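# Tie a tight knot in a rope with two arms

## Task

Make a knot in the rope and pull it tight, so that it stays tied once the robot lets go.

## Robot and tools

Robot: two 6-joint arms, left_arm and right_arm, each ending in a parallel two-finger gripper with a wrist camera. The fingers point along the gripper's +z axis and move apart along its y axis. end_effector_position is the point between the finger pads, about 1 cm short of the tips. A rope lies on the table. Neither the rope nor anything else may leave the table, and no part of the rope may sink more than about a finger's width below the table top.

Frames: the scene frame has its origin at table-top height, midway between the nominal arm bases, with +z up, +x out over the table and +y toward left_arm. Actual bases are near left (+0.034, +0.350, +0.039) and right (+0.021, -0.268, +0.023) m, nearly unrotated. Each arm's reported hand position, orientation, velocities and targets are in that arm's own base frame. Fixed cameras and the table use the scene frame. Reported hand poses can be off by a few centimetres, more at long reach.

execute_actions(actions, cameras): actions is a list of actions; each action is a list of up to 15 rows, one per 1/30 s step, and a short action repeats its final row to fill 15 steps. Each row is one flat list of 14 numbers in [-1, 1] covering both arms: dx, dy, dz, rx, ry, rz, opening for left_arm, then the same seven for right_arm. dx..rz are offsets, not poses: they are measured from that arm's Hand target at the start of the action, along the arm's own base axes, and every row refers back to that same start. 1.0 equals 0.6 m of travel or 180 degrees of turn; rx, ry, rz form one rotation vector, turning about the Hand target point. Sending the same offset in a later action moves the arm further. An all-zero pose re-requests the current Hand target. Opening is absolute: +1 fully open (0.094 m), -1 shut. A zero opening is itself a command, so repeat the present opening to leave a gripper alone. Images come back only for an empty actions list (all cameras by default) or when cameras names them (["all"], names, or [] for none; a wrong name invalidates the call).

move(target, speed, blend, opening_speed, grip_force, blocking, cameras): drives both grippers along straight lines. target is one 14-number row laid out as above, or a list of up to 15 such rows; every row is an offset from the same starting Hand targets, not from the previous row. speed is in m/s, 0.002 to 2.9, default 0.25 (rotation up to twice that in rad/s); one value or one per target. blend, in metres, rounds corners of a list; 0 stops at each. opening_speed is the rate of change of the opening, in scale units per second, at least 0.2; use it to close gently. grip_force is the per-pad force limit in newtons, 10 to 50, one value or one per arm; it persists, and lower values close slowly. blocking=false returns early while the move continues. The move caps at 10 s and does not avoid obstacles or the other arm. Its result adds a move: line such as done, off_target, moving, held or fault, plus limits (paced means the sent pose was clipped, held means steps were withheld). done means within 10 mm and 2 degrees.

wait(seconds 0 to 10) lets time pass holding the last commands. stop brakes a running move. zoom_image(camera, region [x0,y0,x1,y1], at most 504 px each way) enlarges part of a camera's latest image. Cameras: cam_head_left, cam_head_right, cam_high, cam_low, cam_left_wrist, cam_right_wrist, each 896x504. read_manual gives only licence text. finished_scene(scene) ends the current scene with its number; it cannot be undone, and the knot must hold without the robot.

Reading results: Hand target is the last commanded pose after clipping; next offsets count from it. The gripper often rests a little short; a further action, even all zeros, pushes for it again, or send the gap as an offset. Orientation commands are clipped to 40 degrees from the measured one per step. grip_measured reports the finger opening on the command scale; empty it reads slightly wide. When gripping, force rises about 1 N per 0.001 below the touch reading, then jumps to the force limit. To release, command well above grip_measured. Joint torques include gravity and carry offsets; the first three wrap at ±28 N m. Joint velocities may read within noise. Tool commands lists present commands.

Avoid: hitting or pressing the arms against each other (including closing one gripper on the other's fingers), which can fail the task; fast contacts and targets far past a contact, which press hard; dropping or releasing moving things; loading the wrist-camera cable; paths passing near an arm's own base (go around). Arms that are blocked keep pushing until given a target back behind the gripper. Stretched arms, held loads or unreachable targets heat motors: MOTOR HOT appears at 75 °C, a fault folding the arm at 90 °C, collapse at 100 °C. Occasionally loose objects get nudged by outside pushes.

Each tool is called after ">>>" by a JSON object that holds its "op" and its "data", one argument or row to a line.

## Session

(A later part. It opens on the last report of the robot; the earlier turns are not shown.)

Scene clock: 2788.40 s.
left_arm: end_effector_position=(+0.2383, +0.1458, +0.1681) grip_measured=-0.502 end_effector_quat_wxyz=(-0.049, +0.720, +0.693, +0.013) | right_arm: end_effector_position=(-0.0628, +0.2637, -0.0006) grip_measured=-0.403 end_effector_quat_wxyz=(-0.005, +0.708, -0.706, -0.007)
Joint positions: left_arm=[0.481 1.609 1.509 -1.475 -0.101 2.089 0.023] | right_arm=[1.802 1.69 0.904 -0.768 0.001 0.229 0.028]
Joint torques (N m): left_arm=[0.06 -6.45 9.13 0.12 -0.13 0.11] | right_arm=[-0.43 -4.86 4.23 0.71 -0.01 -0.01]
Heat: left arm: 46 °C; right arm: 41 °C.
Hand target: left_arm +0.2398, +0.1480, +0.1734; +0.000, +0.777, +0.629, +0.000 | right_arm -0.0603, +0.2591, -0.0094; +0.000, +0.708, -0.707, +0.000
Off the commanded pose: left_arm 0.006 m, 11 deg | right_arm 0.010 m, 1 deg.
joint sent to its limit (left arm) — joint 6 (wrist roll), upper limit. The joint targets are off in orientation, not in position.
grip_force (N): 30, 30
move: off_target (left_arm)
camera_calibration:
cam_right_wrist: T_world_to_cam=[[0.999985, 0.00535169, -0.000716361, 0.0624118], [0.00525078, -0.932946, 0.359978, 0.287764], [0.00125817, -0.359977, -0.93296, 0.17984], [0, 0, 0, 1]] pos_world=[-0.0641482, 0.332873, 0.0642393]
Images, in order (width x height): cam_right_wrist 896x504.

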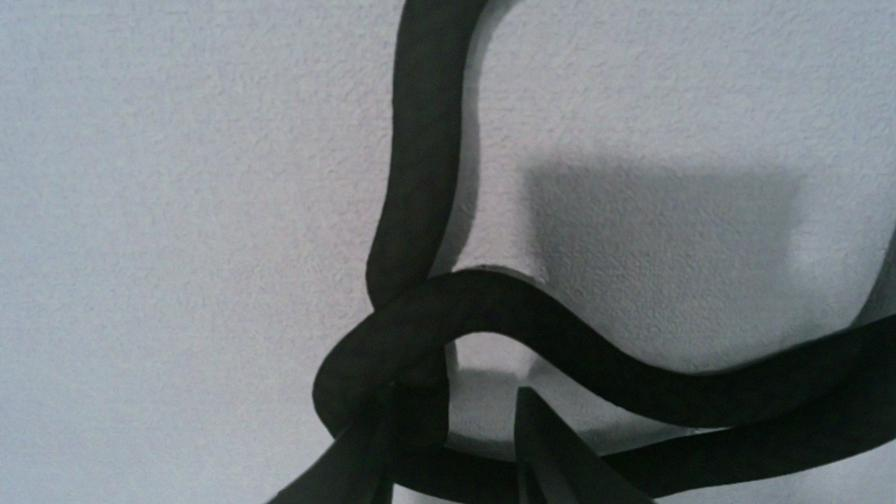

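>>> {"op": "zoom_image", "data": {
  "camera": "cam_right_wrist",
  "region": [300, 300, 560, 500]
}}

Scaled by 1.938.

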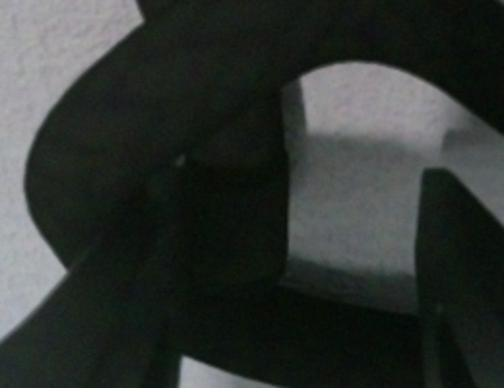

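>>> {"op": "move", "data": {
  "target": [
    [0,0,0,0,0,0,-0.5,0.0,-0.0,-0.018,0,0,0.0,-0.4]
  ],
  "speed": [0.05],
  "cameras": ["cam_right_wrist"]
}}

>>> {"op": "zoom_image", "data": {
  "camera": "cam_right_wrist",
  "region": [300, 300, 560, 500]
}}

Scene clock: 2798.80 s.
left_arm: end_effector_position=(+0.2383, +0.1458, +0.1681) grip_measured=-0.502 end_effector_quat_wxyz=(-0.049, +0.720, +0.693, +0.013) | right_arm: end_effector_position=(-0.0629, +0.2641, -0.0111) grip_measured=-0.403 end_effector_quat_wxyz=(-0.005, +0.708, -0.706, -0.008)
Joint positions: left_arm=[0.481 1.609 1.509 -1.475 -0.101 2.089 0.023] | right_arm=[1.802 1.714 0.883 -0.721 0.001 0.228 0.028]
Joint torques (N m): left_arm=[0.06 -6.45 9.11 0.12 -0.13 0.11] | right_arm=[-0.43 -4.83 4.12 0.72 -0.01 -0.02]
Heat: left arm: 46 °C; right arm: 41 °C.
Hand target: left_arm +0.2398, +0.1480, +0.1734; +0.000, +0.777, +0.629, +0.000 | right_arm -0.0603, +0.2590, -0.0202; +0.000, +0.708, -0.706, +0.001
Off the commanded pose: left_arm 0.006 m, 11 deg | right_arm 0.011 m, 1 deg.
joint sent to its limit (left arm) — joint 6 (wrist roll), upper limit. The joint targets are off in orientation, not in position.
grip_force (N): 30, 30
move: off_target (left_arm, right_arm)
camera_calibration:
cam_right_wrist: T_world_to_cam=[[0.999983, 0.00568005, -0.00096165, 0.0624063], [0.00564667, -0.933332, 0.358971, 0.292001], [0.00114143, -0.35897, -0.933348, 0.169922], [0, 0, 0, 1]] pos_world=[-0.0642481, 0.333176, 0.0538365]
Images, in order (width x height): cam_right_wrist 896x504.

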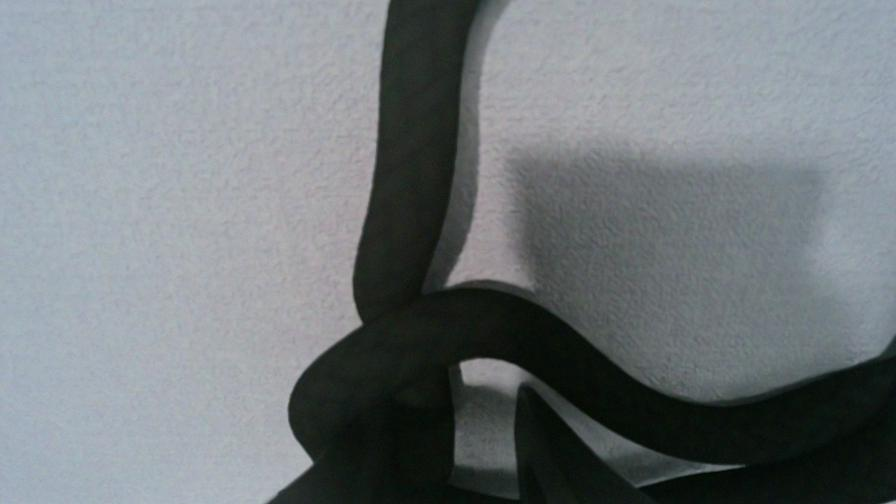

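Scaled by 1.938.

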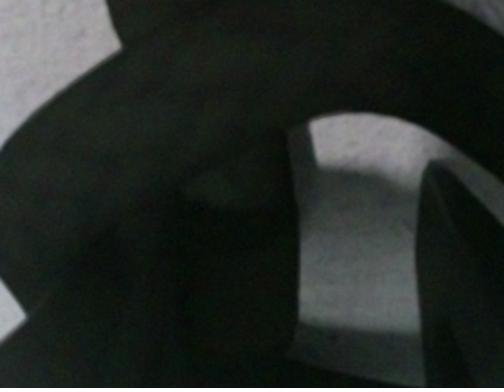

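>>> {"op": "move", "data": {
  "target": [
    [0,0,0,0,0,0,-0.5,0.0,-0.0,0.0,0,0,0.0,-1],
    [0,0,0,0,0,0,-0.5,0.0,-0.0,0.03,0,0,0.0,-1]
  ],
  "speed": [0.08],
  "opening_speed": 0.6,
  "cameras": ["cam_right_wrist","cam_high"]
}}

>>> {"op": "zoom_image", "data": {
  "camera": "cam_right_wrist",
  "region": [300, 300, 560, 500]
}}

>>> {"op": "zoom_image", "data": {
  "camera": "cam_high",
  "region": [260, 150, 360, 250]
}}

speed must be one number or one for each of the 2 targets, got a list of 1; nothing of the call was run

Scaled by 1.938.

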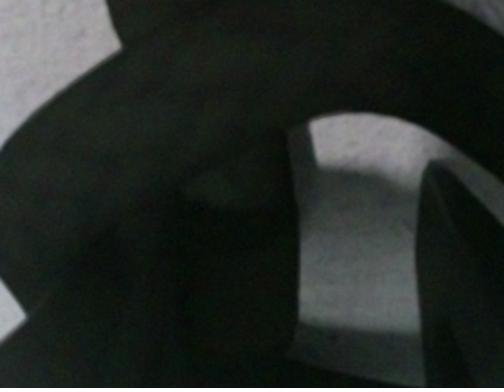

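This scene's latest camera images include none from cam_high. They are from: cam_right_wrist. cam_high's image comes with the result of a call that names it in "cameras".

>>> {"op": "move", "data": {
  "target": [
    [0,0,0,0,0,0,-0.5,0.0,-0.0,0.0,0,0,0.0,-1],
    [0,0,0,0,0,0,-0.5,0.0,-0.0,0.03,0,0,0.0,-1]
  ],
  "speed": 0.08,
  "opening_speed": 0.6,
  "cameras": ["cam_right_wrist","cam_high"]
}}

>>> {"op": "zoom_image", "data": {
  "camera": "cam_right_wrist",
  "region": [300, 300, 560, 500]
}}

>>> {"op": "zoom_image", "data": {
  "camera": "cam_high",
  "region": [260, 150, 360, 250]
}}

Scene clock: 2810.67 s.
left_arm: end_effector_position=(+0.2383, +0.1458, +0.1681) grip_measured=-0.502 end_effector_quat_wxyz=(-0.049, +0.720, +0.693, +0.013) | right_arm: end_effector_position=(-0.0608, +0.2549, -0.0111) grip_measured=-0.756 end_effector_quat_wxyz=(+0.005, +0.708, -0.706, +0.008)
Joint positions: left_arm=[0.481 1.609 1.509 -1.475 -0.101 2.089 0.023] | right_arm=[1.802 1.714 0.883 -0.759 0.001 0.228 0.011]
Joint torques (N m): left_arm=[0.06 -6.42 9.11 0.13 -0.13 0.11] | right_arm=[-0.44 -7.72 6.68 0.25 -0.01 -0.01]
Heat: left arm: 46 °C; right arm: 41 °C.
Hand target: left_arm +0.2398, +0.1480, +0.1734; +0.000, +0.777, +0.629, +0.000 | right_arm -0.0603, +0.2590, -0.0022; +0.000, +0.708, -0.706, +0.001
Off the commanded pose: left_arm 0.006 m, 11 deg | right_arm 0.010 m, 1 deg.
joint sent to its limit (left arm) — joint 6 (wrist roll), upper limit. The joint targets are off in orientation, not in position.
grip_force (N): 30, 30
move: off_target (left_arm)
camera_calibration:
cam_right_wrist: T_world_to_cam=[[0.999956, 0.00575301, 0.00742042, 0.0603643], [0.00237386, -0.919531, 0.393011, 0.280127], [0.0090843, -0.392977, -0.919504, 0.175936], [0, 0, 0, 1]] pos_world=[-0.0626249, 0.326376, 0.051233]
Images, in order (width x height): cam_high 896x504, cam_right_wrist 896x504.

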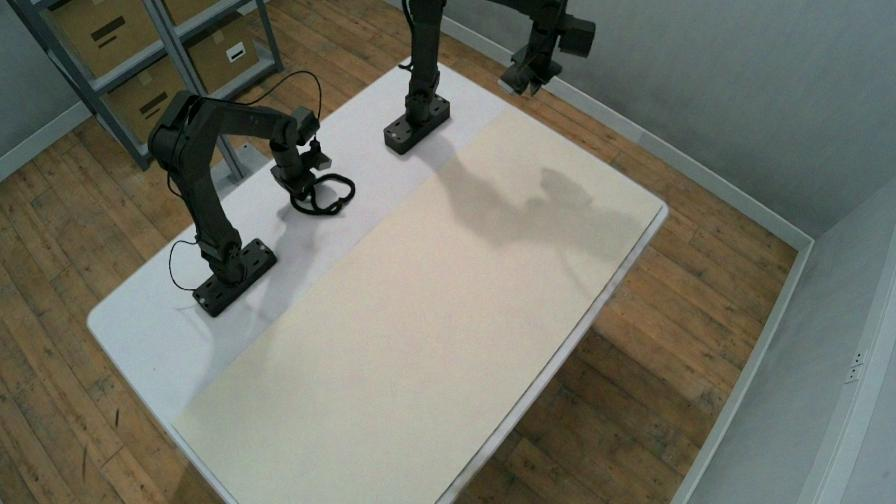

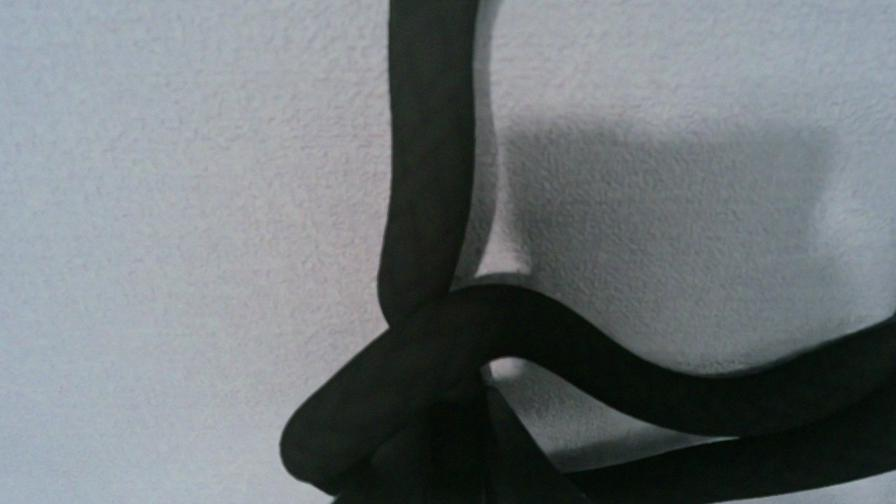

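Scaled by 1.938.

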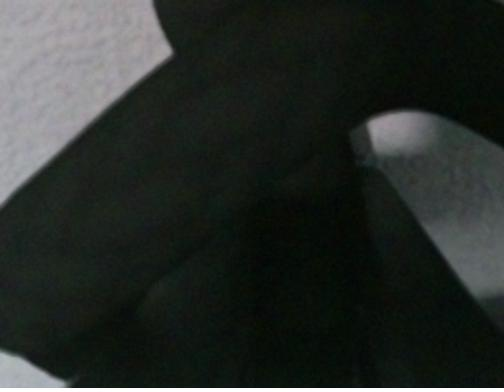

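Scaled by 5.040.

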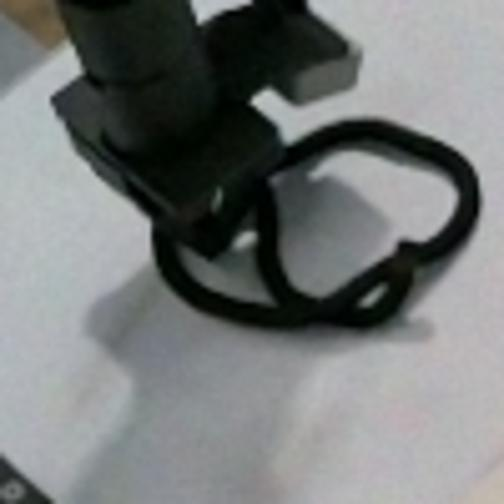

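>>> {"op": "move", "data": {
  "target": [
    [0,0,0,0,0,0,-0.5,0.0,-0.0,0.09,0,0,0.0,-1]
  ],
  "speed": 0.08,
  "cameras": ["cam_right_wrist","cam_high"]
}}

>>> {"op": "zoom_image", "data": {
  "camera": "cam_high",
  "region": [260, 150, 360, 250]
}}

Scene clock: 2827.13 s.
left_arm: end_effector_position=(+0.2383, +0.1458, +0.1681) grip_measured=-0.502 end_effector_quat_wxyz=(-0.049, +0.720, +0.693, +0.013) | right_arm: end_effector_position=(-0.0597, +0.2506, +0.0392) grip_measured=-0.756 end_effector_quat_wxyz=(+0.010, +0.708, -0.706, +0.017)
Joint positions: left_arm=[0.481 1.609 1.509 -1.475 -0.101 2.089 0.023] | right_arm=[1.802 1.62 1.004 -0.993 0.001 0.228 0.011]
Joint torques (N m): left_arm=[0.05 -6.43 9.14 0.12 -0.13 0.11] | right_arm=[-0.42 -7.41 8.31 0.24 -0.01 0]
Heat: left arm: 46 °C; right arm: 42 °C.
Hand target: left_arm +0.2398, +0.1480, +0.1734; +0.000, +0.777, +0.629, +0.000 | right_arm -0.0603, +0.2589, +0.0517; +0.000, +0.708, -0.706, +0.001
Off the commanded pose: left_arm 0.006 m, 11 deg | right_arm 0.015 m, 2 deg.
joint sent to its limit (left arm) — joint 6 (wrist roll), upper limit. The joint targets are off in orientation, not in position.
grip_force (N): 30, 30
move: off_target (left_arm, right_arm)
camera_calibration:
cam_right_wrist: T_world_to_cam=[[0.999912, 0.0059456, 0.0118688, 0.0587977], [0.000545962, -0.911752, 0.410742, 0.253626], [0.0132635, -0.410699, -0.911674, 0.224815], [0, 0, 0, 1]] pos_world=[-0.0619128, 0.323225, 0.100085]
Images, in order (width x height): cam_high 896x504, cam_right_wrist 896x504.

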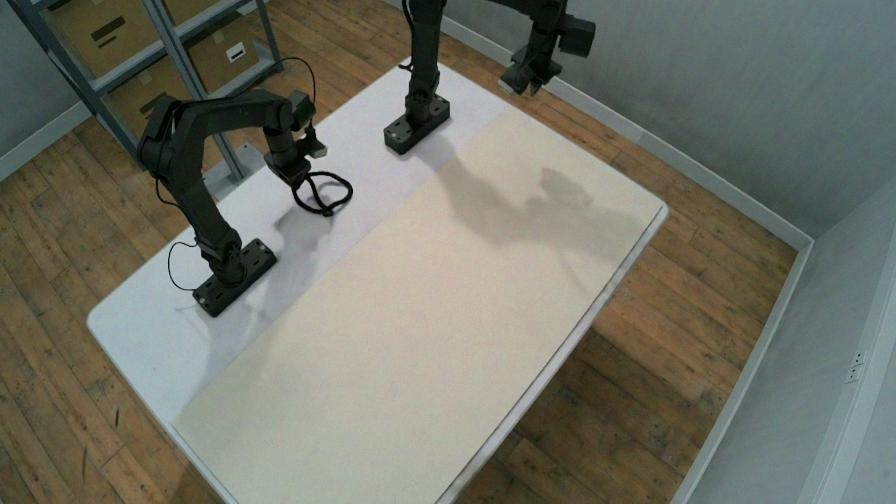

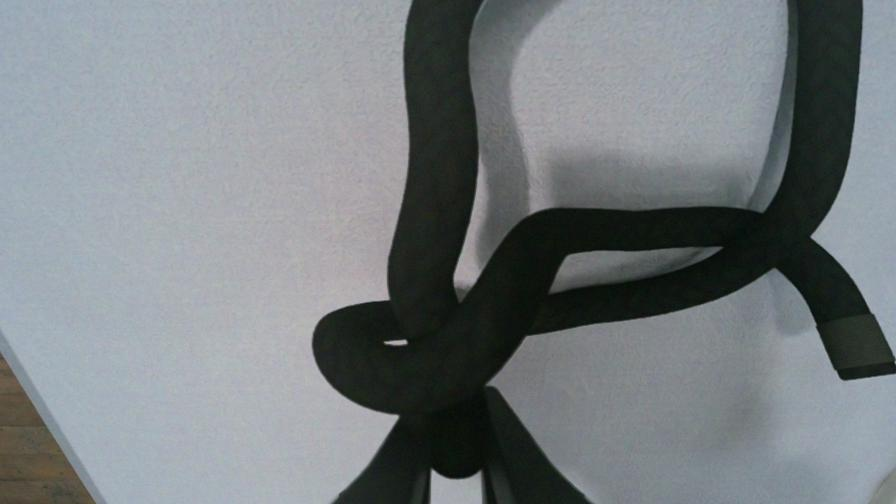

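Scaled by 5.040.

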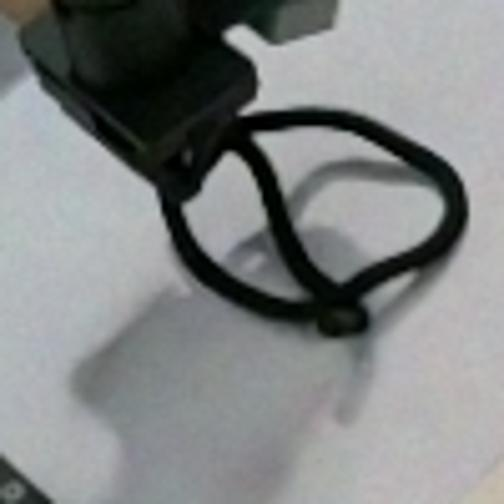

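>>> {"op": "move", "data": {
  "target": [
    [0,0,0,0,0,0,-0.5,-0.05,-0.07,0.0,0,0,-0.2,-1],
    [0,0,0,0,0,0,-0.5,-0.12,-0.07,0.0,0,0,-0.35,-1]
  ],
  "speed": 0.1,
  "cameras": ["cam_right_wrist","cam_high"]
}}

>>> {"op": "zoom_image", "data": {
  "camera": "cam_high",
  "region": [240, 150, 340, 250]
}}

Scene clock: 2854.07 s.
left_arm: end_effector_position=(+0.2383, +0.1458, +0.1681) grip_measured=-0.502 end_effector_quat_wxyz=(-0.049, +0.720, +0.693, +0.013) | right_arm: end_effector_position=(-0.1279, +0.2121, +0.0481) grip_measured=-0.756 end_effector_quat_wxyz=(-0.002, -0.234, +0.972, -0.002)
Joint positions: left_arm=[0.481 1.609 1.509 -1.475 -0.101 2.089 0.023] | right_arm=[2.106 1.535 0.957 -0.995 -0.005 1.633 0.011]
Joint torques (N m): left_arm=[0.05 -6.43 9.13 0.13 -0.13 0.11] | right_arm=[0.59 -3.96 8.57 0.34 0.03 0.09]
Heat: left arm: 46 °C; right arm: 42 °C.
Hand target: left_arm +0.2398, +0.1480, +0.1734; +0.000, +0.777, +0.629, +0.000 | right_arm -0.1323, +0.2169, +0.0518; -0.001, -0.234, +0.972, +0.000
Off the commanded pose: left_arm 0.006 m, 11 deg | right_arm 0.007 m, 0 deg.
joint sent to its limit (left arm) — joint 6 (wrist roll), upper limit. The joint targets are off in orientation, not in position.
grip_force (N): 30, 30
move: off_target (left_arm)
camera_calibration:
cam_right_wrist: T_world_to_cam=[[0.457837, -0.889021, 0.00519292, 0.247966], [-0.823075, -0.421653, 0.380469, 0.00703705], [-0.336055, -0.178467, -0.924779, 0.124746], [0, 0, 0, 1]] pos_world=[-0.0658146, 0.245677, 0.111397]
Images, in order (width x height): cam_high 896x504, cam_right_wrist 896x504.

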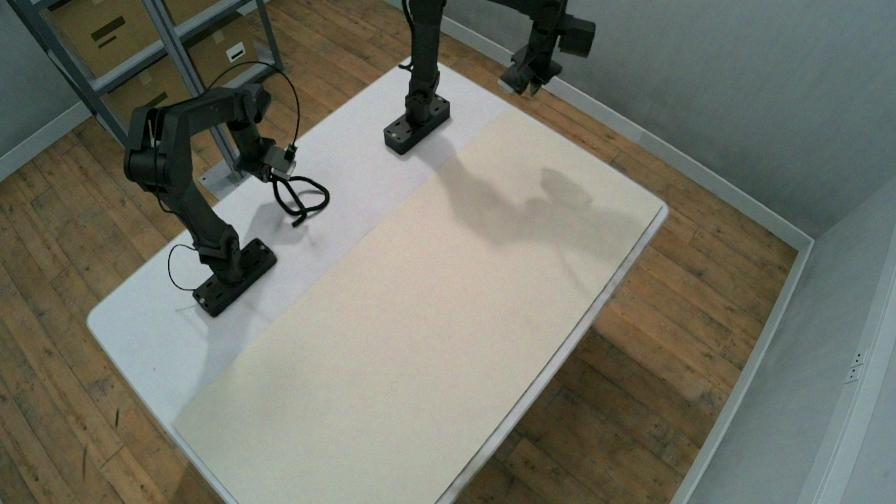

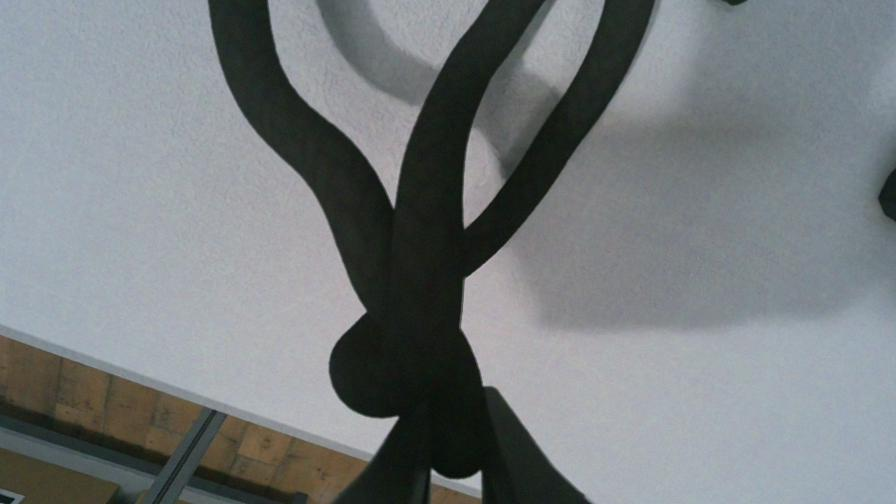

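Scaled by 5.040.

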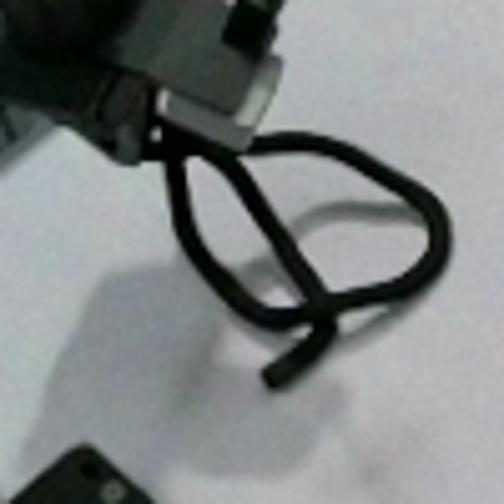

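>>> {"op": "move", "data": {
  "target": [
    [0,0,0,0,0,0,-0.5,0.0,0.0,-0.108,0,0,0,-1],
    [0,0,0,0,0,0,-0.5,0,0,-0.108,0,0,0,-0.55],
    [0,0,0,0,0,0,-0.5,0,0.0,0.08,0,0,0,-0.55]
  ],
  "speed": 0.1,
  "opening_speed": 0.4,
  "cameras": ["cam_right_wrist","cam_high"]
}}

>>> {"op": "zoom_image", "data": {
  "camera": "cam_high",
  "region": [240, 150, 340, 250]
}}

Scene clock: 2900.70 s.
left_arm: end_effector_position=(+0.2383, +0.1458, +0.1681) grip_measured=-0.502 end_effector_quat_wxyz=(-0.049, +0.720, +0.693, +0.013) | right_arm: end_effector_position=(-0.1299, +0.2152, +0.0883) grip_measured=-0.553 end_effector_quat_wxyz=(+0.001, -0.233, +0.972, -0.012)
Joint positions: left_arm=[0.481 1.609 1.509 -1.475 -0.101 2.089 0.023] | right_arm=[2.106 1.529 1.115 -1.18 -0.006 1.636 0.021]
Joint torques (N m): left_arm=[0.06 -6.43 9.11 0.13 -0.12 0.11] | right_arm=[0.58 -6.61 8.5 0.16 0.04 0.09]
Heat: left arm: 46 °C; right arm: 43 °C.
Hand target: left_arm +0.2398, +0.1480, +0.1734; +0.000, +0.777, +0.629, +0.000 | right_arm -0.1323, +0.2170, +0.0998; -0.001, -0.234, +0.972, +0.000
Off the commanded pose: left_arm 0.006 m, 11 deg | right_arm 0.012 m, 1 deg.
joint sent to its limit (left arm) — joint 6 (wrist roll), upper limit. The joint targets are off in orientation, not in position.
grip_force (N): 30, 30
move: off_target (left_arm, right_arm)
camera_calibration:
cam_right_wrist: T_world_to_cam=[[0.455637, -0.889803, 0.0254136, 0.249391], [-0.827698, -0.412984, 0.379948, -0.010997], [-0.327584, -0.194154, -0.924658, 0.166191], [0, 0, 0, 1]] pos_world=[-0.0682927, 0.249634, 0.15151]
Images, in order (width x height): cam_high 896x504, cam_right_wrist 896x504.

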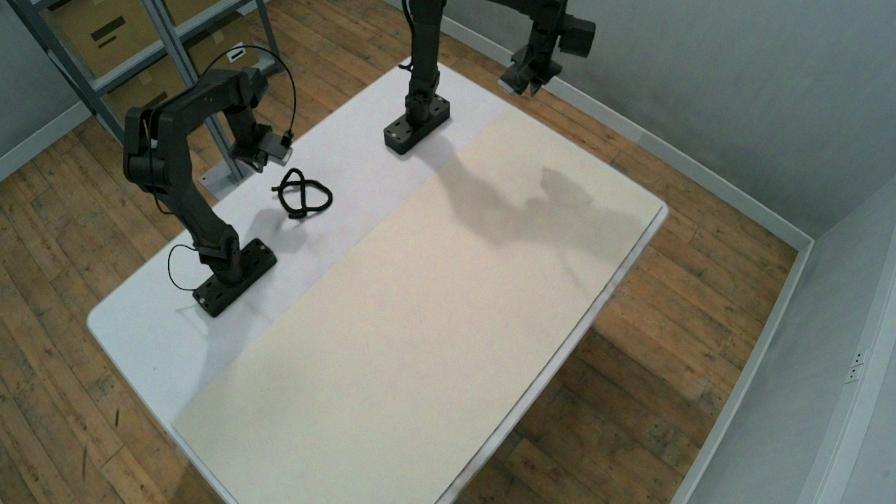

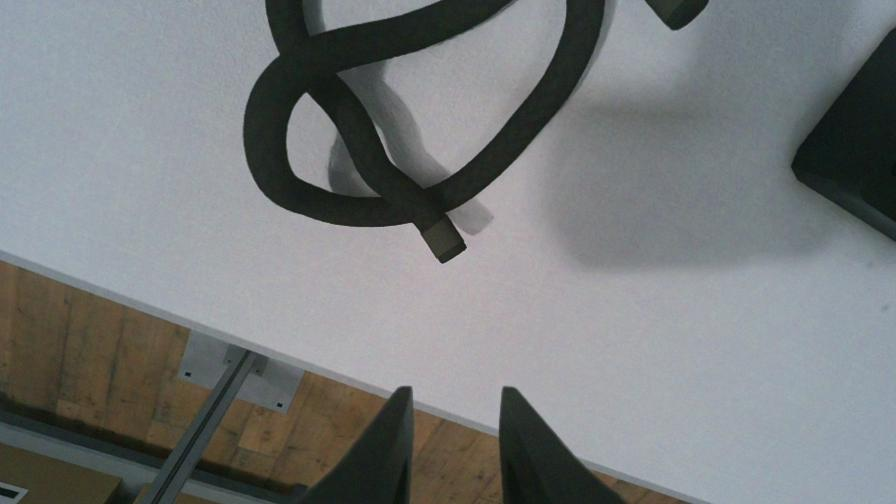

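Scaled by 5.040.

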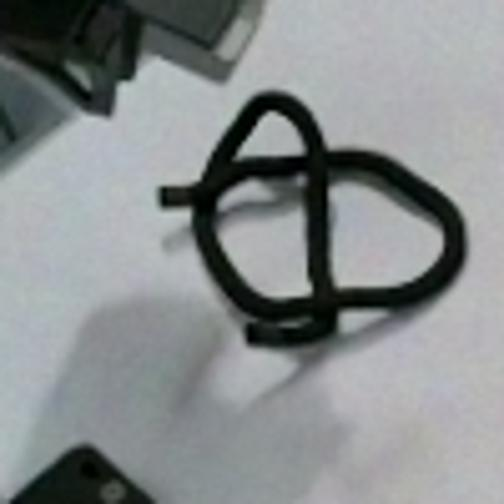

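>>> {"op": "execute_actions", "data": {
  "actions": []
}}

Scene clock: 2927.00 s.
left_arm: end_effector_position=(+0.2383, +0.1458, +0.1681) grip_measured=-0.502 end_effector_quat_wxyz=(-0.049, +0.720, +0.693, +0.013) | right_arm: end_effector_position=(-0.1298, +0.2151, +0.0883) grip_measured=-0.553 end_effector_quat_wxyz=(+0.001, -0.233, +0.972, -0.012)
Joint positions: left_arm=[0.481 1.609 1.509 -1.475 -0.101 2.089 0.023] | right_arm=[2.106 1.529 1.115 -1.18 -0.006 1.636 0.021]
Joint velocities: within noise
Joint torques (N m): left_arm=[0.05 -6.43 9.13 0.12 -0.13 0.11] | right_arm=[0.58 -6.6 8.5 0.17 0.03 0.09]
Motor temperatures (°C): left_arm=[29 34 46 31 31 31 29] | right_arm=[30 39 42 31 30 31 30]
Heat: left arm: 46 °C; right arm: 42 °C.
Hand target: left_arm +0.2398, +0.1480, +0.1734; +0.000, +0.777, +0.629, +0.000 | right_arm -0.1323, +0.2170, +0.0998; -0.001, -0.234, +0.972, +0.000
Tool commands: left_gripper/opening=-0.5 right_gripper/opening=-0.55
Off the commanded pose: left_arm 0.006 m, 11 deg | right_arm 0.012 m, 1 deg.
grip_force (N): 30, 30
camera_calibration:
cam_left_wrist: T_world_to_cam=[[-0.996358, 0.0489912, 0.0697897, 0.220581], [0.0772083, 0.865708, 0.494558, -0.190554], [-0.0361885, 0.498145, -0.866338, 0.174399], [0, 0, 0, 1]] pos_world=[0.240801, 0.0672816, 0.229934]
cam_right_wrist: T_world_to_cam=[[0.455657, -0.889782, 0.0257952, 0.249328], [-0.827766, -0.412885, 0.379908, -0.0110201], [-0.327385, -0.19446, -0.924665, 0.166282], [0, 0, 0, 1]] pos_world=[-0.0682921, 0.249633, 0.15151]

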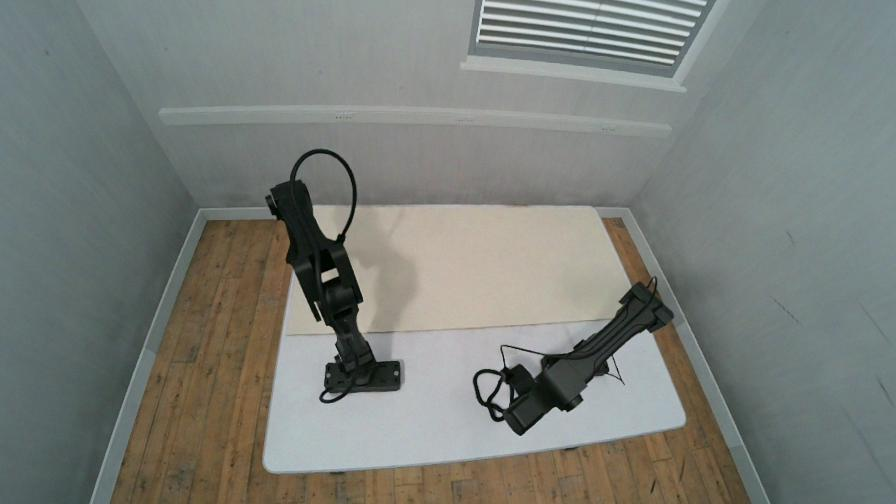

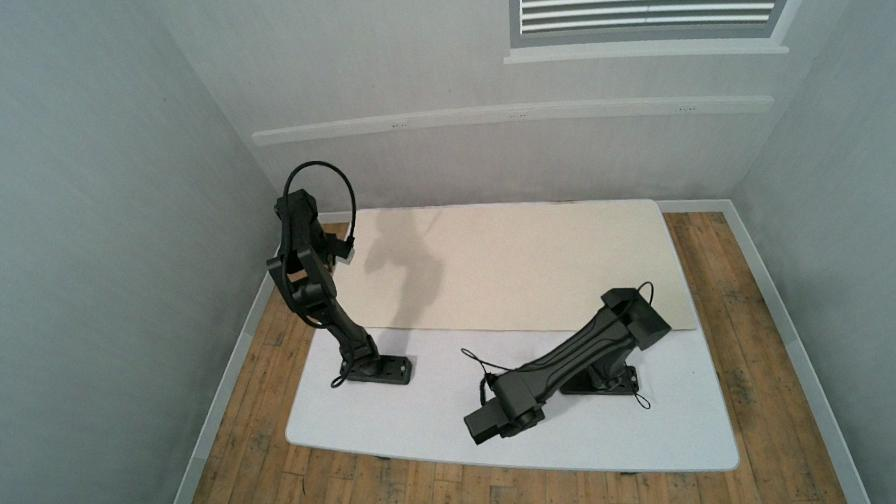

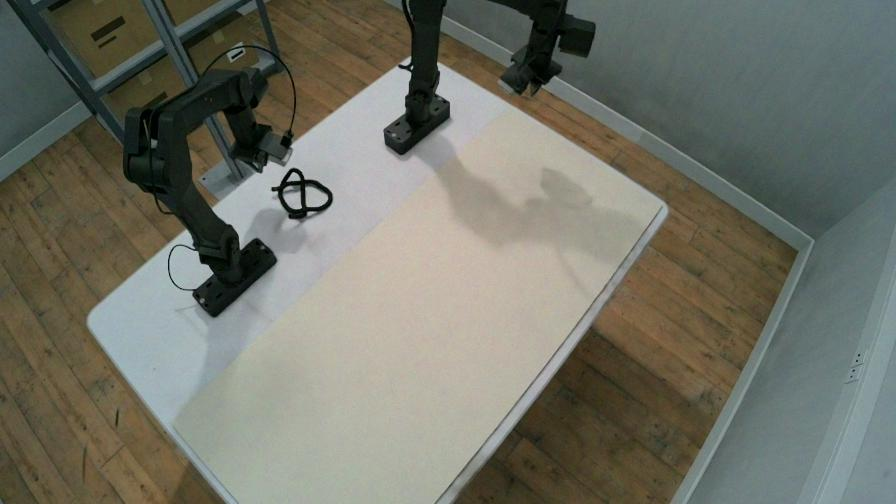

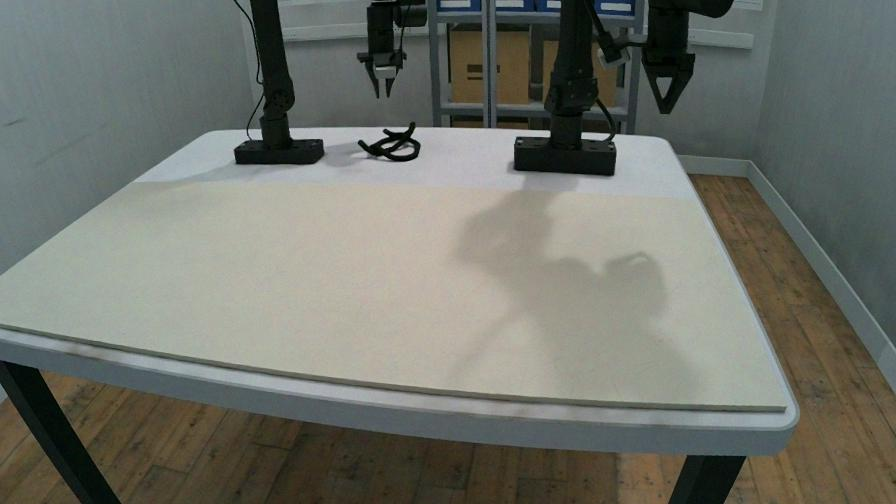

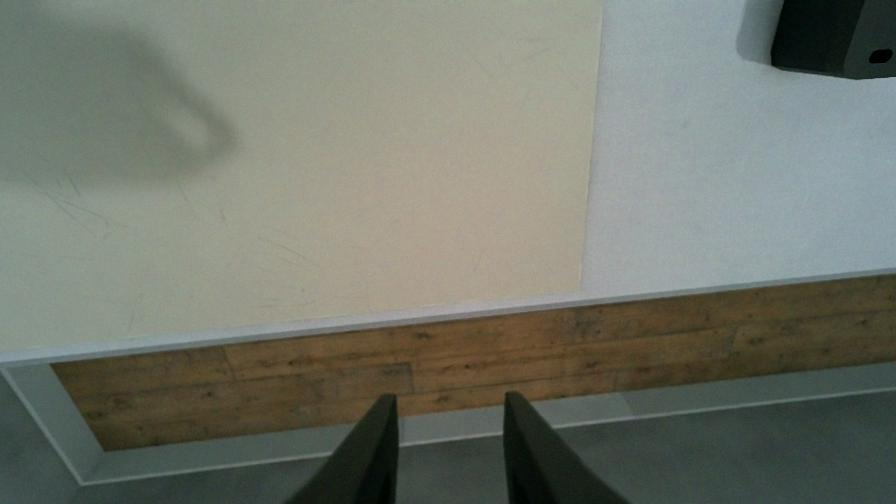

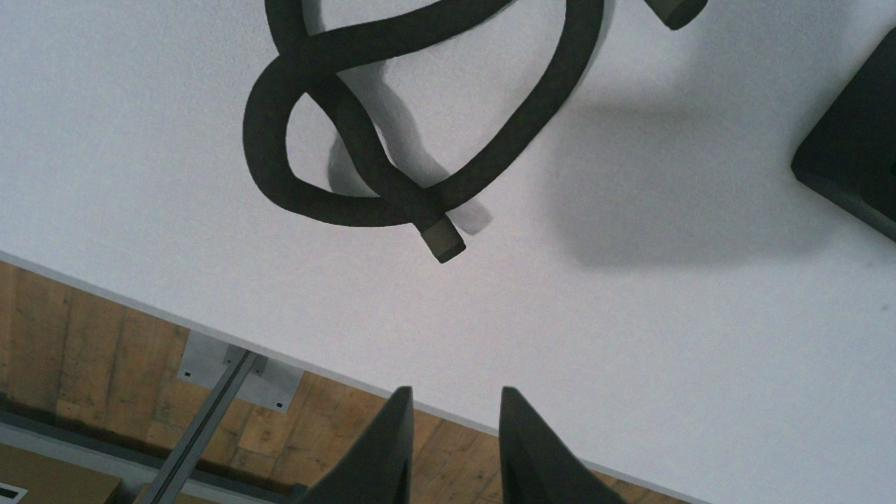

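>>> {"op": "move", "data": {
  "target": [
    [0,0,0,0,0,0,-0.5, 0.015,0.008,0,0,0,0.55,-0.5],
    [0,0,0,0,0,0,-0.5, 0.0297,0.015,0,0,0,1.1,-0.5]
  ],
  "speed": 0.6,
  "blend": [0.02,0],
  "cameras": ["cam_right_wrist","cam_high"]
}}

every number of target 2 of 2 must lie in its column's range; nothing of the call was run
Scene clock: 2964.47 s.
left_arm: end_effector_position=(+0.2383, +0.1458, +0.1681) grip_measured=-0.502 end_effector_quat_wxyz=(-0.049, +0.720, +0.693, +0.013) | right_arm: end_effector_position=(-0.1298, +0.2151, +0.0883) grip_measured=-0.553 end_effector_quat_wxyz=(+0.001, -0.233, +0.972, -0.012)
Joint positions: left_arm=[0.481 1.609 1.509 -1.475 -0.101 2.089 0.023] | right_arm=[2.106 1.529 1.115 -1.18 -0.006 1.636 0.021]
Joint torques (N m): left_arm=[0.06 -6.43 9.1 0.12 -0.13 0.11] | right_arm=[0.57 -6.6 8.5 0.17 0.03 0.09]
Heat: left arm: 46 °C; right arm: 42 °C.
Hand target: left_arm +0.2398, +0.1480, +0.1734; +0.000, +0.777, +0.629, +0.000 | right_arm -0.1323, +0.2170, +0.0998; -0.001, -0.234, +0.972, +0.000
Tool commands: left_gripper/opening=-0.5 right_gripper/opening=-0.55
Off the commanded pose: left_arm 0.006 m, 11 deg | right_arm 0.012 m, 1 deg.
grip_force (N): 30, 30

Use −0.9 (=-162°) with intermediate.

>>> {"op": "move", "data": {
  "target": [
    [0,0,0,0,0,0,-0.5, 0.015,0.008,0,0,0,0.55,-0.5],
    [0,0,0,0,0,0,-0.5, 0.0297,0.015,0,0,0,-0.9,-0.5]
  ],
  "speed": 0.6,
  "blend": [0.02,0],
  "cameras": ["cam_right_wrist","cam_high"]
}}

Scene clock: 2972.43 s.
left_arm: end_effector_position=(+0.2383, +0.1458, +0.1681) grip_measured=-0.502 end_effector_quat_wxyz=(-0.049, +0.720, +0.693, +0.013) | right_arm: end_effector_position=(-0.1125, +0.2224, +0.0884) grip_measured=-0.503 end_effector_quat_wxyz=(+0.015, +0.923, +0.384, +0.008)
Joint positions: left_arm=[0.481 1.609 1.509 -1.475 -0.101 2.089 0.023] | right_arm=[2.045 1.529 1.115 -1.188 0.014 -1.884 0.023]
Joint torques (N m): left_arm=[0.03 -6.45 9.13 0.12 -0.12 0.1] | right_arm=[-0.64 -6.91 8.21 0.25 -0.11 -0.02]
Motor temperatures (°C): left_arm=[29 34 46 31 31 31 29] | right_arm=[30 39 42 31 30 31 30]
Heat: left arm: 46 °C; right arm: 42 °C.
Hand target: left_arm +0.2398, +0.1480, +0.1734; +0.000, +0.777, +0.629, +0.000 | right_arm -0.1146, +0.2260, +0.0998; -0.001, +0.924, +0.383, +0.001
Off the commanded pose: left_arm 0.006 m, 11 deg | right_arm 0.012 m, 2 deg.
joint sent to its limit (left arm) — joint 6 (wrist roll), upper limit. The joint targets are off in orientation, not in position.
grip_force (N): 30, 30
move: off_target (left_arm, right_arm)
camera_calibration:
cam_right_wrist: T_world_to_cam=[[-0.71103, 0.702422, -0.0322273, -0.232319], [0.641466, 0.666736, 0.379453, -0.0684755], [0.288024, 0.24913, -0.924649, 0.144029], [0, 0, 0, 1]] pos_world=[-0.162745, 0.172959, 0.151673]
Images, in order (width x height): cam_high 896x504, cam_right_wrist 896x504.

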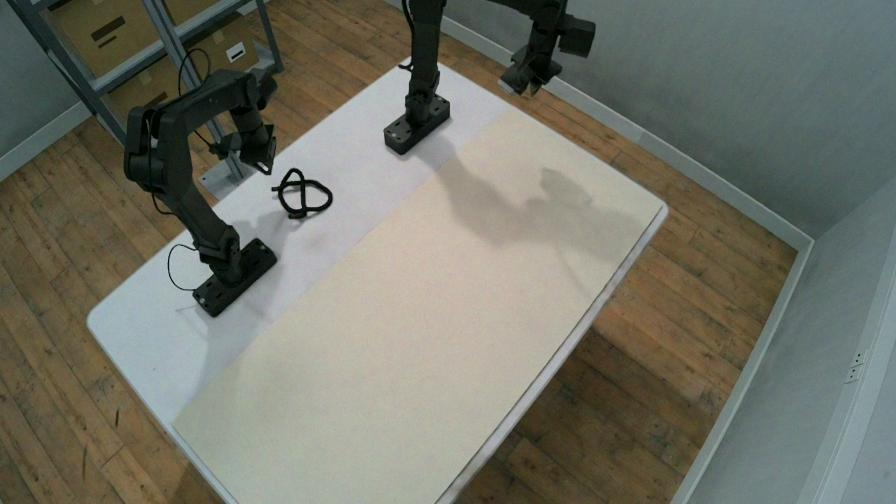

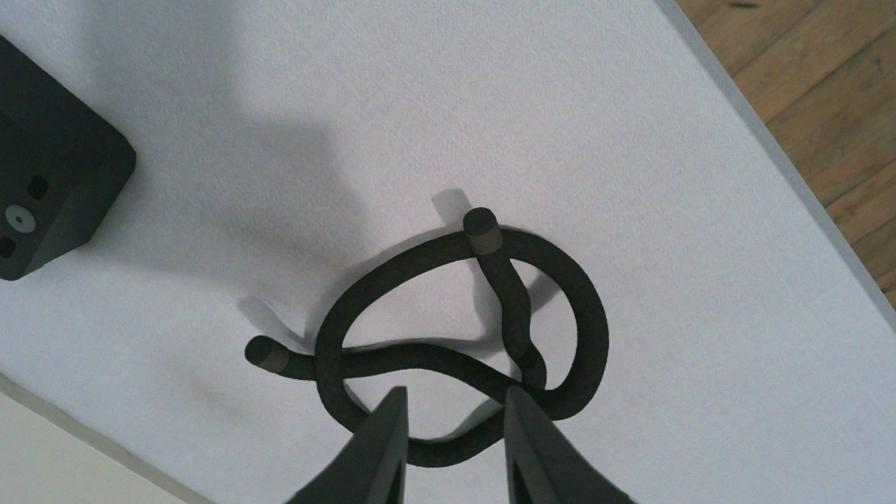

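>>> {"op": "move", "data": {
  "target": [
    [0,0,0,0,0,0,-0.5, -0.0132,-0.0117,-0.095,0,0,0,-0.5]
  ],
  "speed": 0.25,
  "cameras": ["cam_right_wrist"]
}}

Scene clock: 2987.40 s.
left_arm: end_effector_position=(+0.2383, +0.1458, +0.1681) grip_measured=-0.502 end_effector_quat_wxyz=(-0.049, +0.720, +0.693, +0.013) | right_arm: end_effector_position=(-0.1219, +0.2263, +0.0514) grip_measured=-0.503 end_effector_quat_wxyz=(-0.015, +0.924, +0.382, +0.005)
Joint positions: left_arm=[0.481 1.609 1.509 -1.475 -0.101 2.089 0.023] | right_arm=[2.07 1.536 0.97 -0.976 0.013 -1.855 0.023]
Joint torques (N m): left_arm=[0.03 -6.45 9.13 0.11 -0.12 0.11] | right_arm=[0.54 -4.15 4.75 0.59 -0.1 0.07]
Heat: left arm: 46 °C; right arm: 42 °C.
Hand target: left_arm +0.2398, +0.1480, +0.1734; +0.000, +0.777, +0.629, +0.000 | right_arm -0.1224, +0.2189, +0.0427; +0.000, +0.924, +0.383, +0.001
Off the commanded pose: left_arm 0.006 m, 11 deg | right_arm 0.011 m, 2 deg.
joint sent to its limit (left arm) — joint 6 (wrist roll), upper limit. The joint targets are off in orientation, not in position.
grip_force (N): 30, 30
move: off_target (left_arm, right_arm)
camera_calibration:
cam_right_wrist: T_world_to_cam=[[-0.70785, 0.705852, 0.0268533, -0.246353], [0.656137, 0.642965, 0.39507, -0.0446608], [0.261595, 0.29727, -0.918259, 0.0972415], [0, 0, 0, 1]] pos_world=[-0.170515, 0.173697, 0.113552]
Images, in order (width x height): cam_right_wrist 896x504.

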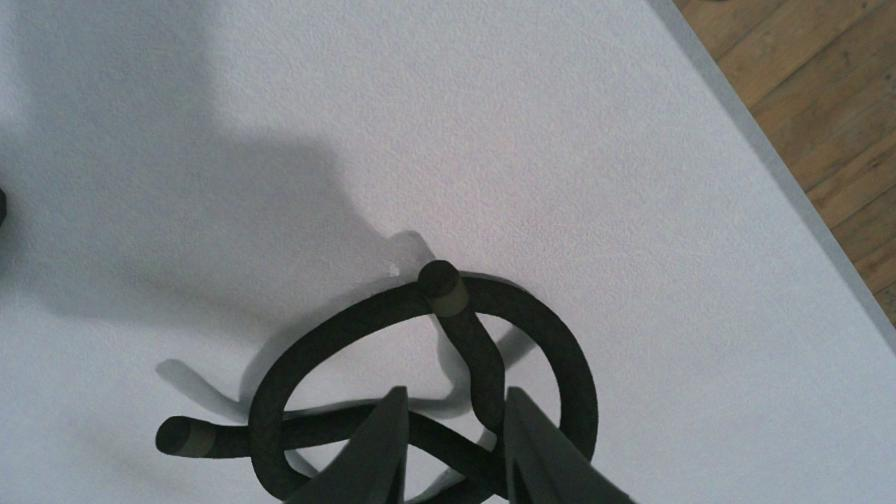

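>>> {"op": "move", "data": {
  "target": [
    [0,0,0,0,0,0,-0.5, 0,0,-0.0925,0,0,0,-0.5]
  ],
  "speed": 0.1,
  "cameras": ["cam_right_wrist"]
}}

>>> {"op": "zoom_image", "data": {
  "camera": "cam_right_wrist",
  "region": [300, 200, 600, 500]
}}

Scene clock: 2997.70 s.
left_arm: end_effector_position=(+0.2383, +0.1458, +0.1681) grip_measured=-0.502 end_effector_quat_wxyz=(-0.049, +0.720, +0.693, +0.013) | right_arm: end_effector_position=(-0.1237, +0.2280, -0.0037) grip_measured=-0.503 end_effector_quat_wxyz=(-0.017, +0.924, +0.382, +0.003)
Joint positions: left_arm=[0.481 1.609 1.509 -1.475 -0.101 2.089 0.023] | right_arm=[2.071 1.641 0.835 -0.732 0.01 -1.855 0.023]
Joint torques (N m): left_arm=[0.06 -6.43 9.11 0.12 -0.12 0.11] | right_arm=[0.5 -4.33 4.21 0.67 -0.08 0.08]
Heat: left arm: 46 °C; right arm: 42 °C.
Hand target: left_arm +0.2398, +0.1480, +0.1734; +0.000, +0.777, +0.629, +0.000 | right_arm -0.1225, +0.2190, -0.0127; -0.001, +0.923, +0.384, +0.001
Off the commanded pose: left_arm 0.006 m, 11 deg | right_arm 0.013 m, 2 deg.
joint sent to its limit (left arm) — joint 6 (wrist roll), upper limit. The joint targets are off in orientation, not in position.
grip_force (N): 30, 30
move: off_target (left_arm, right_arm)
camera_calibration:
cam_right_wrist: T_world_to_cam=[[-0.708323, 0.705228, 0.0305369, -0.247263], [0.657113, 0.642961, 0.393451, -0.0226683], [0.257839, 0.298757, -0.918838, 0.0456894], [0, 0, 0, 1]] pos_world=[-0.172027, 0.175302, 0.0584507]
Images, in order (width x height): cam_right_wrist 896x504.

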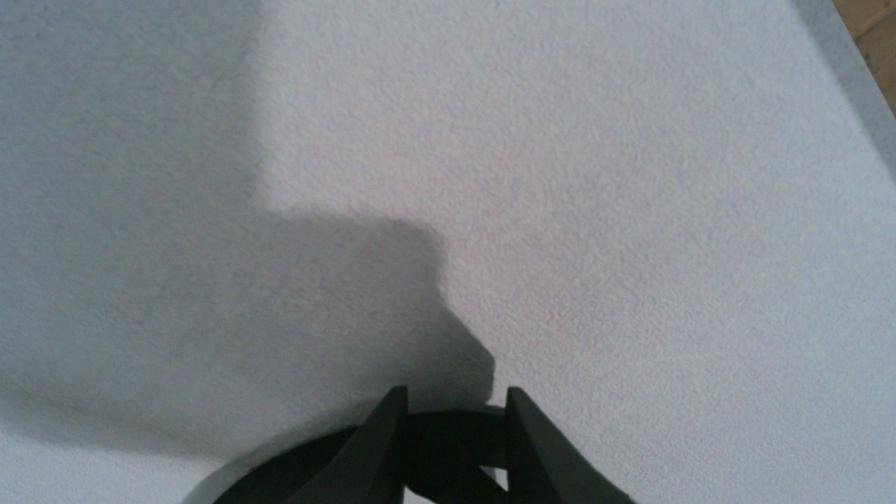

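Scaled by 1.680.

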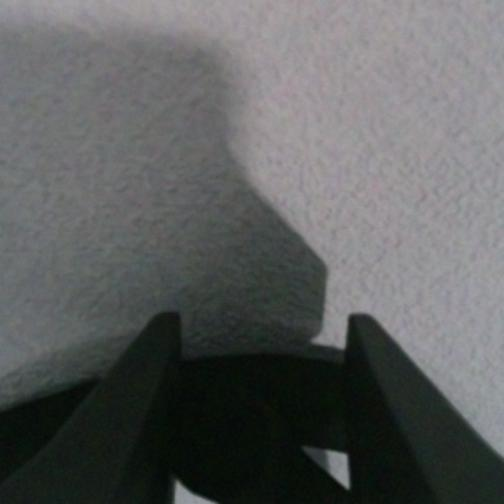

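>>> {"op": "move", "data": {
  "target": [
    [0,0,0,0,0,0,-0.5, 0,0,0.025,0,0,0,-0.5],
    [0,0,0,0,0,0,-0.5, 0.020,0.018,0.025,0,0,0,-0.5],
    [0,0,0,0,0,0,-0.5, 0.020,0.018,0.005,0,0,0,-0.5]
  ],
  "speed": 0.1,
  "cameras": ["cam_right_wrist"]
}}

>>> {"op": "zoom_image", "data": {
  "camera": "cam_right_wrist",
  "region": [300, 200, 600, 500]
}}

Scene clock: 3007.43 s.
left_arm: end_effector_position=(+0.2383, +0.1458, +0.1681) grip_measured=-0.502 end_effector_quat_wxyz=(-0.049, +0.720, +0.693, +0.013) | right_arm: end_effector_position=(-0.1104, +0.2300, -0.0057) grip_measured=-0.503 end_effector_quat_wxyz=(-0.006, +0.924, +0.383, +0.005)
Joint positions: left_arm=[0.481 1.609 1.509 -1.475 -0.101 2.089 0.023] | right_arm=[2.021 1.649 0.835 -0.745 0.01 -1.906 0.023]
Joint torques (N m): left_arm=[0.05 -6.45 9.11 0.12 -0.13 0.1] | right_arm=[-0.43 -4.31 5.71 0.54 -0.07 -0.04]
Heat: left arm: 46 °C; right arm: 41 °C.
Hand target: left_arm +0.2398, +0.1480, +0.1734; +0.000, +0.777, +0.629, +0.000 | right_arm -0.1105, +0.2299, -0.0097; -0.001, +0.924, +0.384, +0.001
Off the commanded pose: left_arm 0.006 m, 11 deg | right_arm 0.004 m, 1 deg.
joint sent to its limit (left arm) — joint 6 (wrist roll), upper limit. The joint targets are off in orientation, not in position.
grip_force (N): 30, 30
move: off_target (left_arm)
camera_calibration:
cam_right_wrist: T_world_to_cam=[[-0.709887, 0.704249, 0.0096893, -0.239244], [0.651632, 0.651504, 0.388482, -0.0345052], [0.267276, 0.282092, -0.921405, 0.0447136], [0, 0, 0, 1]] pos_world=[-0.159303, 0.178355, 0.0569221]
Images, in order (width x height): cam_right_wrist 896x504.

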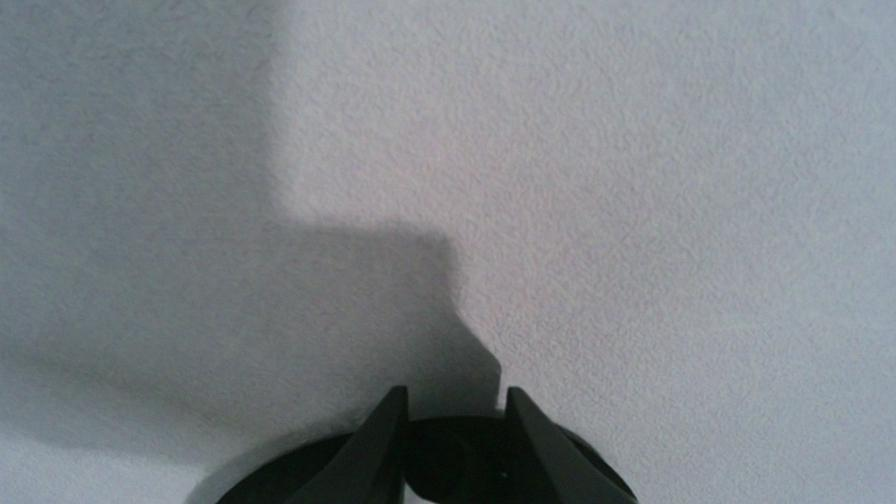

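Scaled by 1.680.

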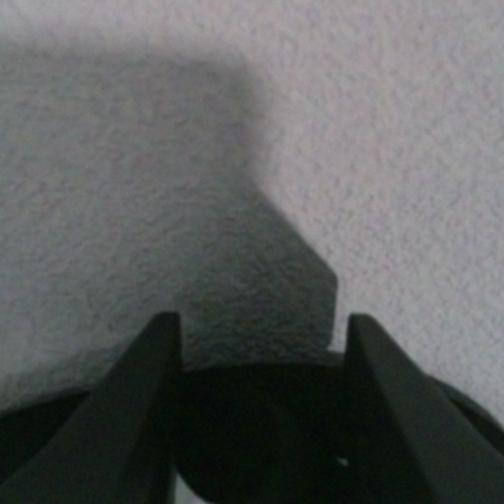

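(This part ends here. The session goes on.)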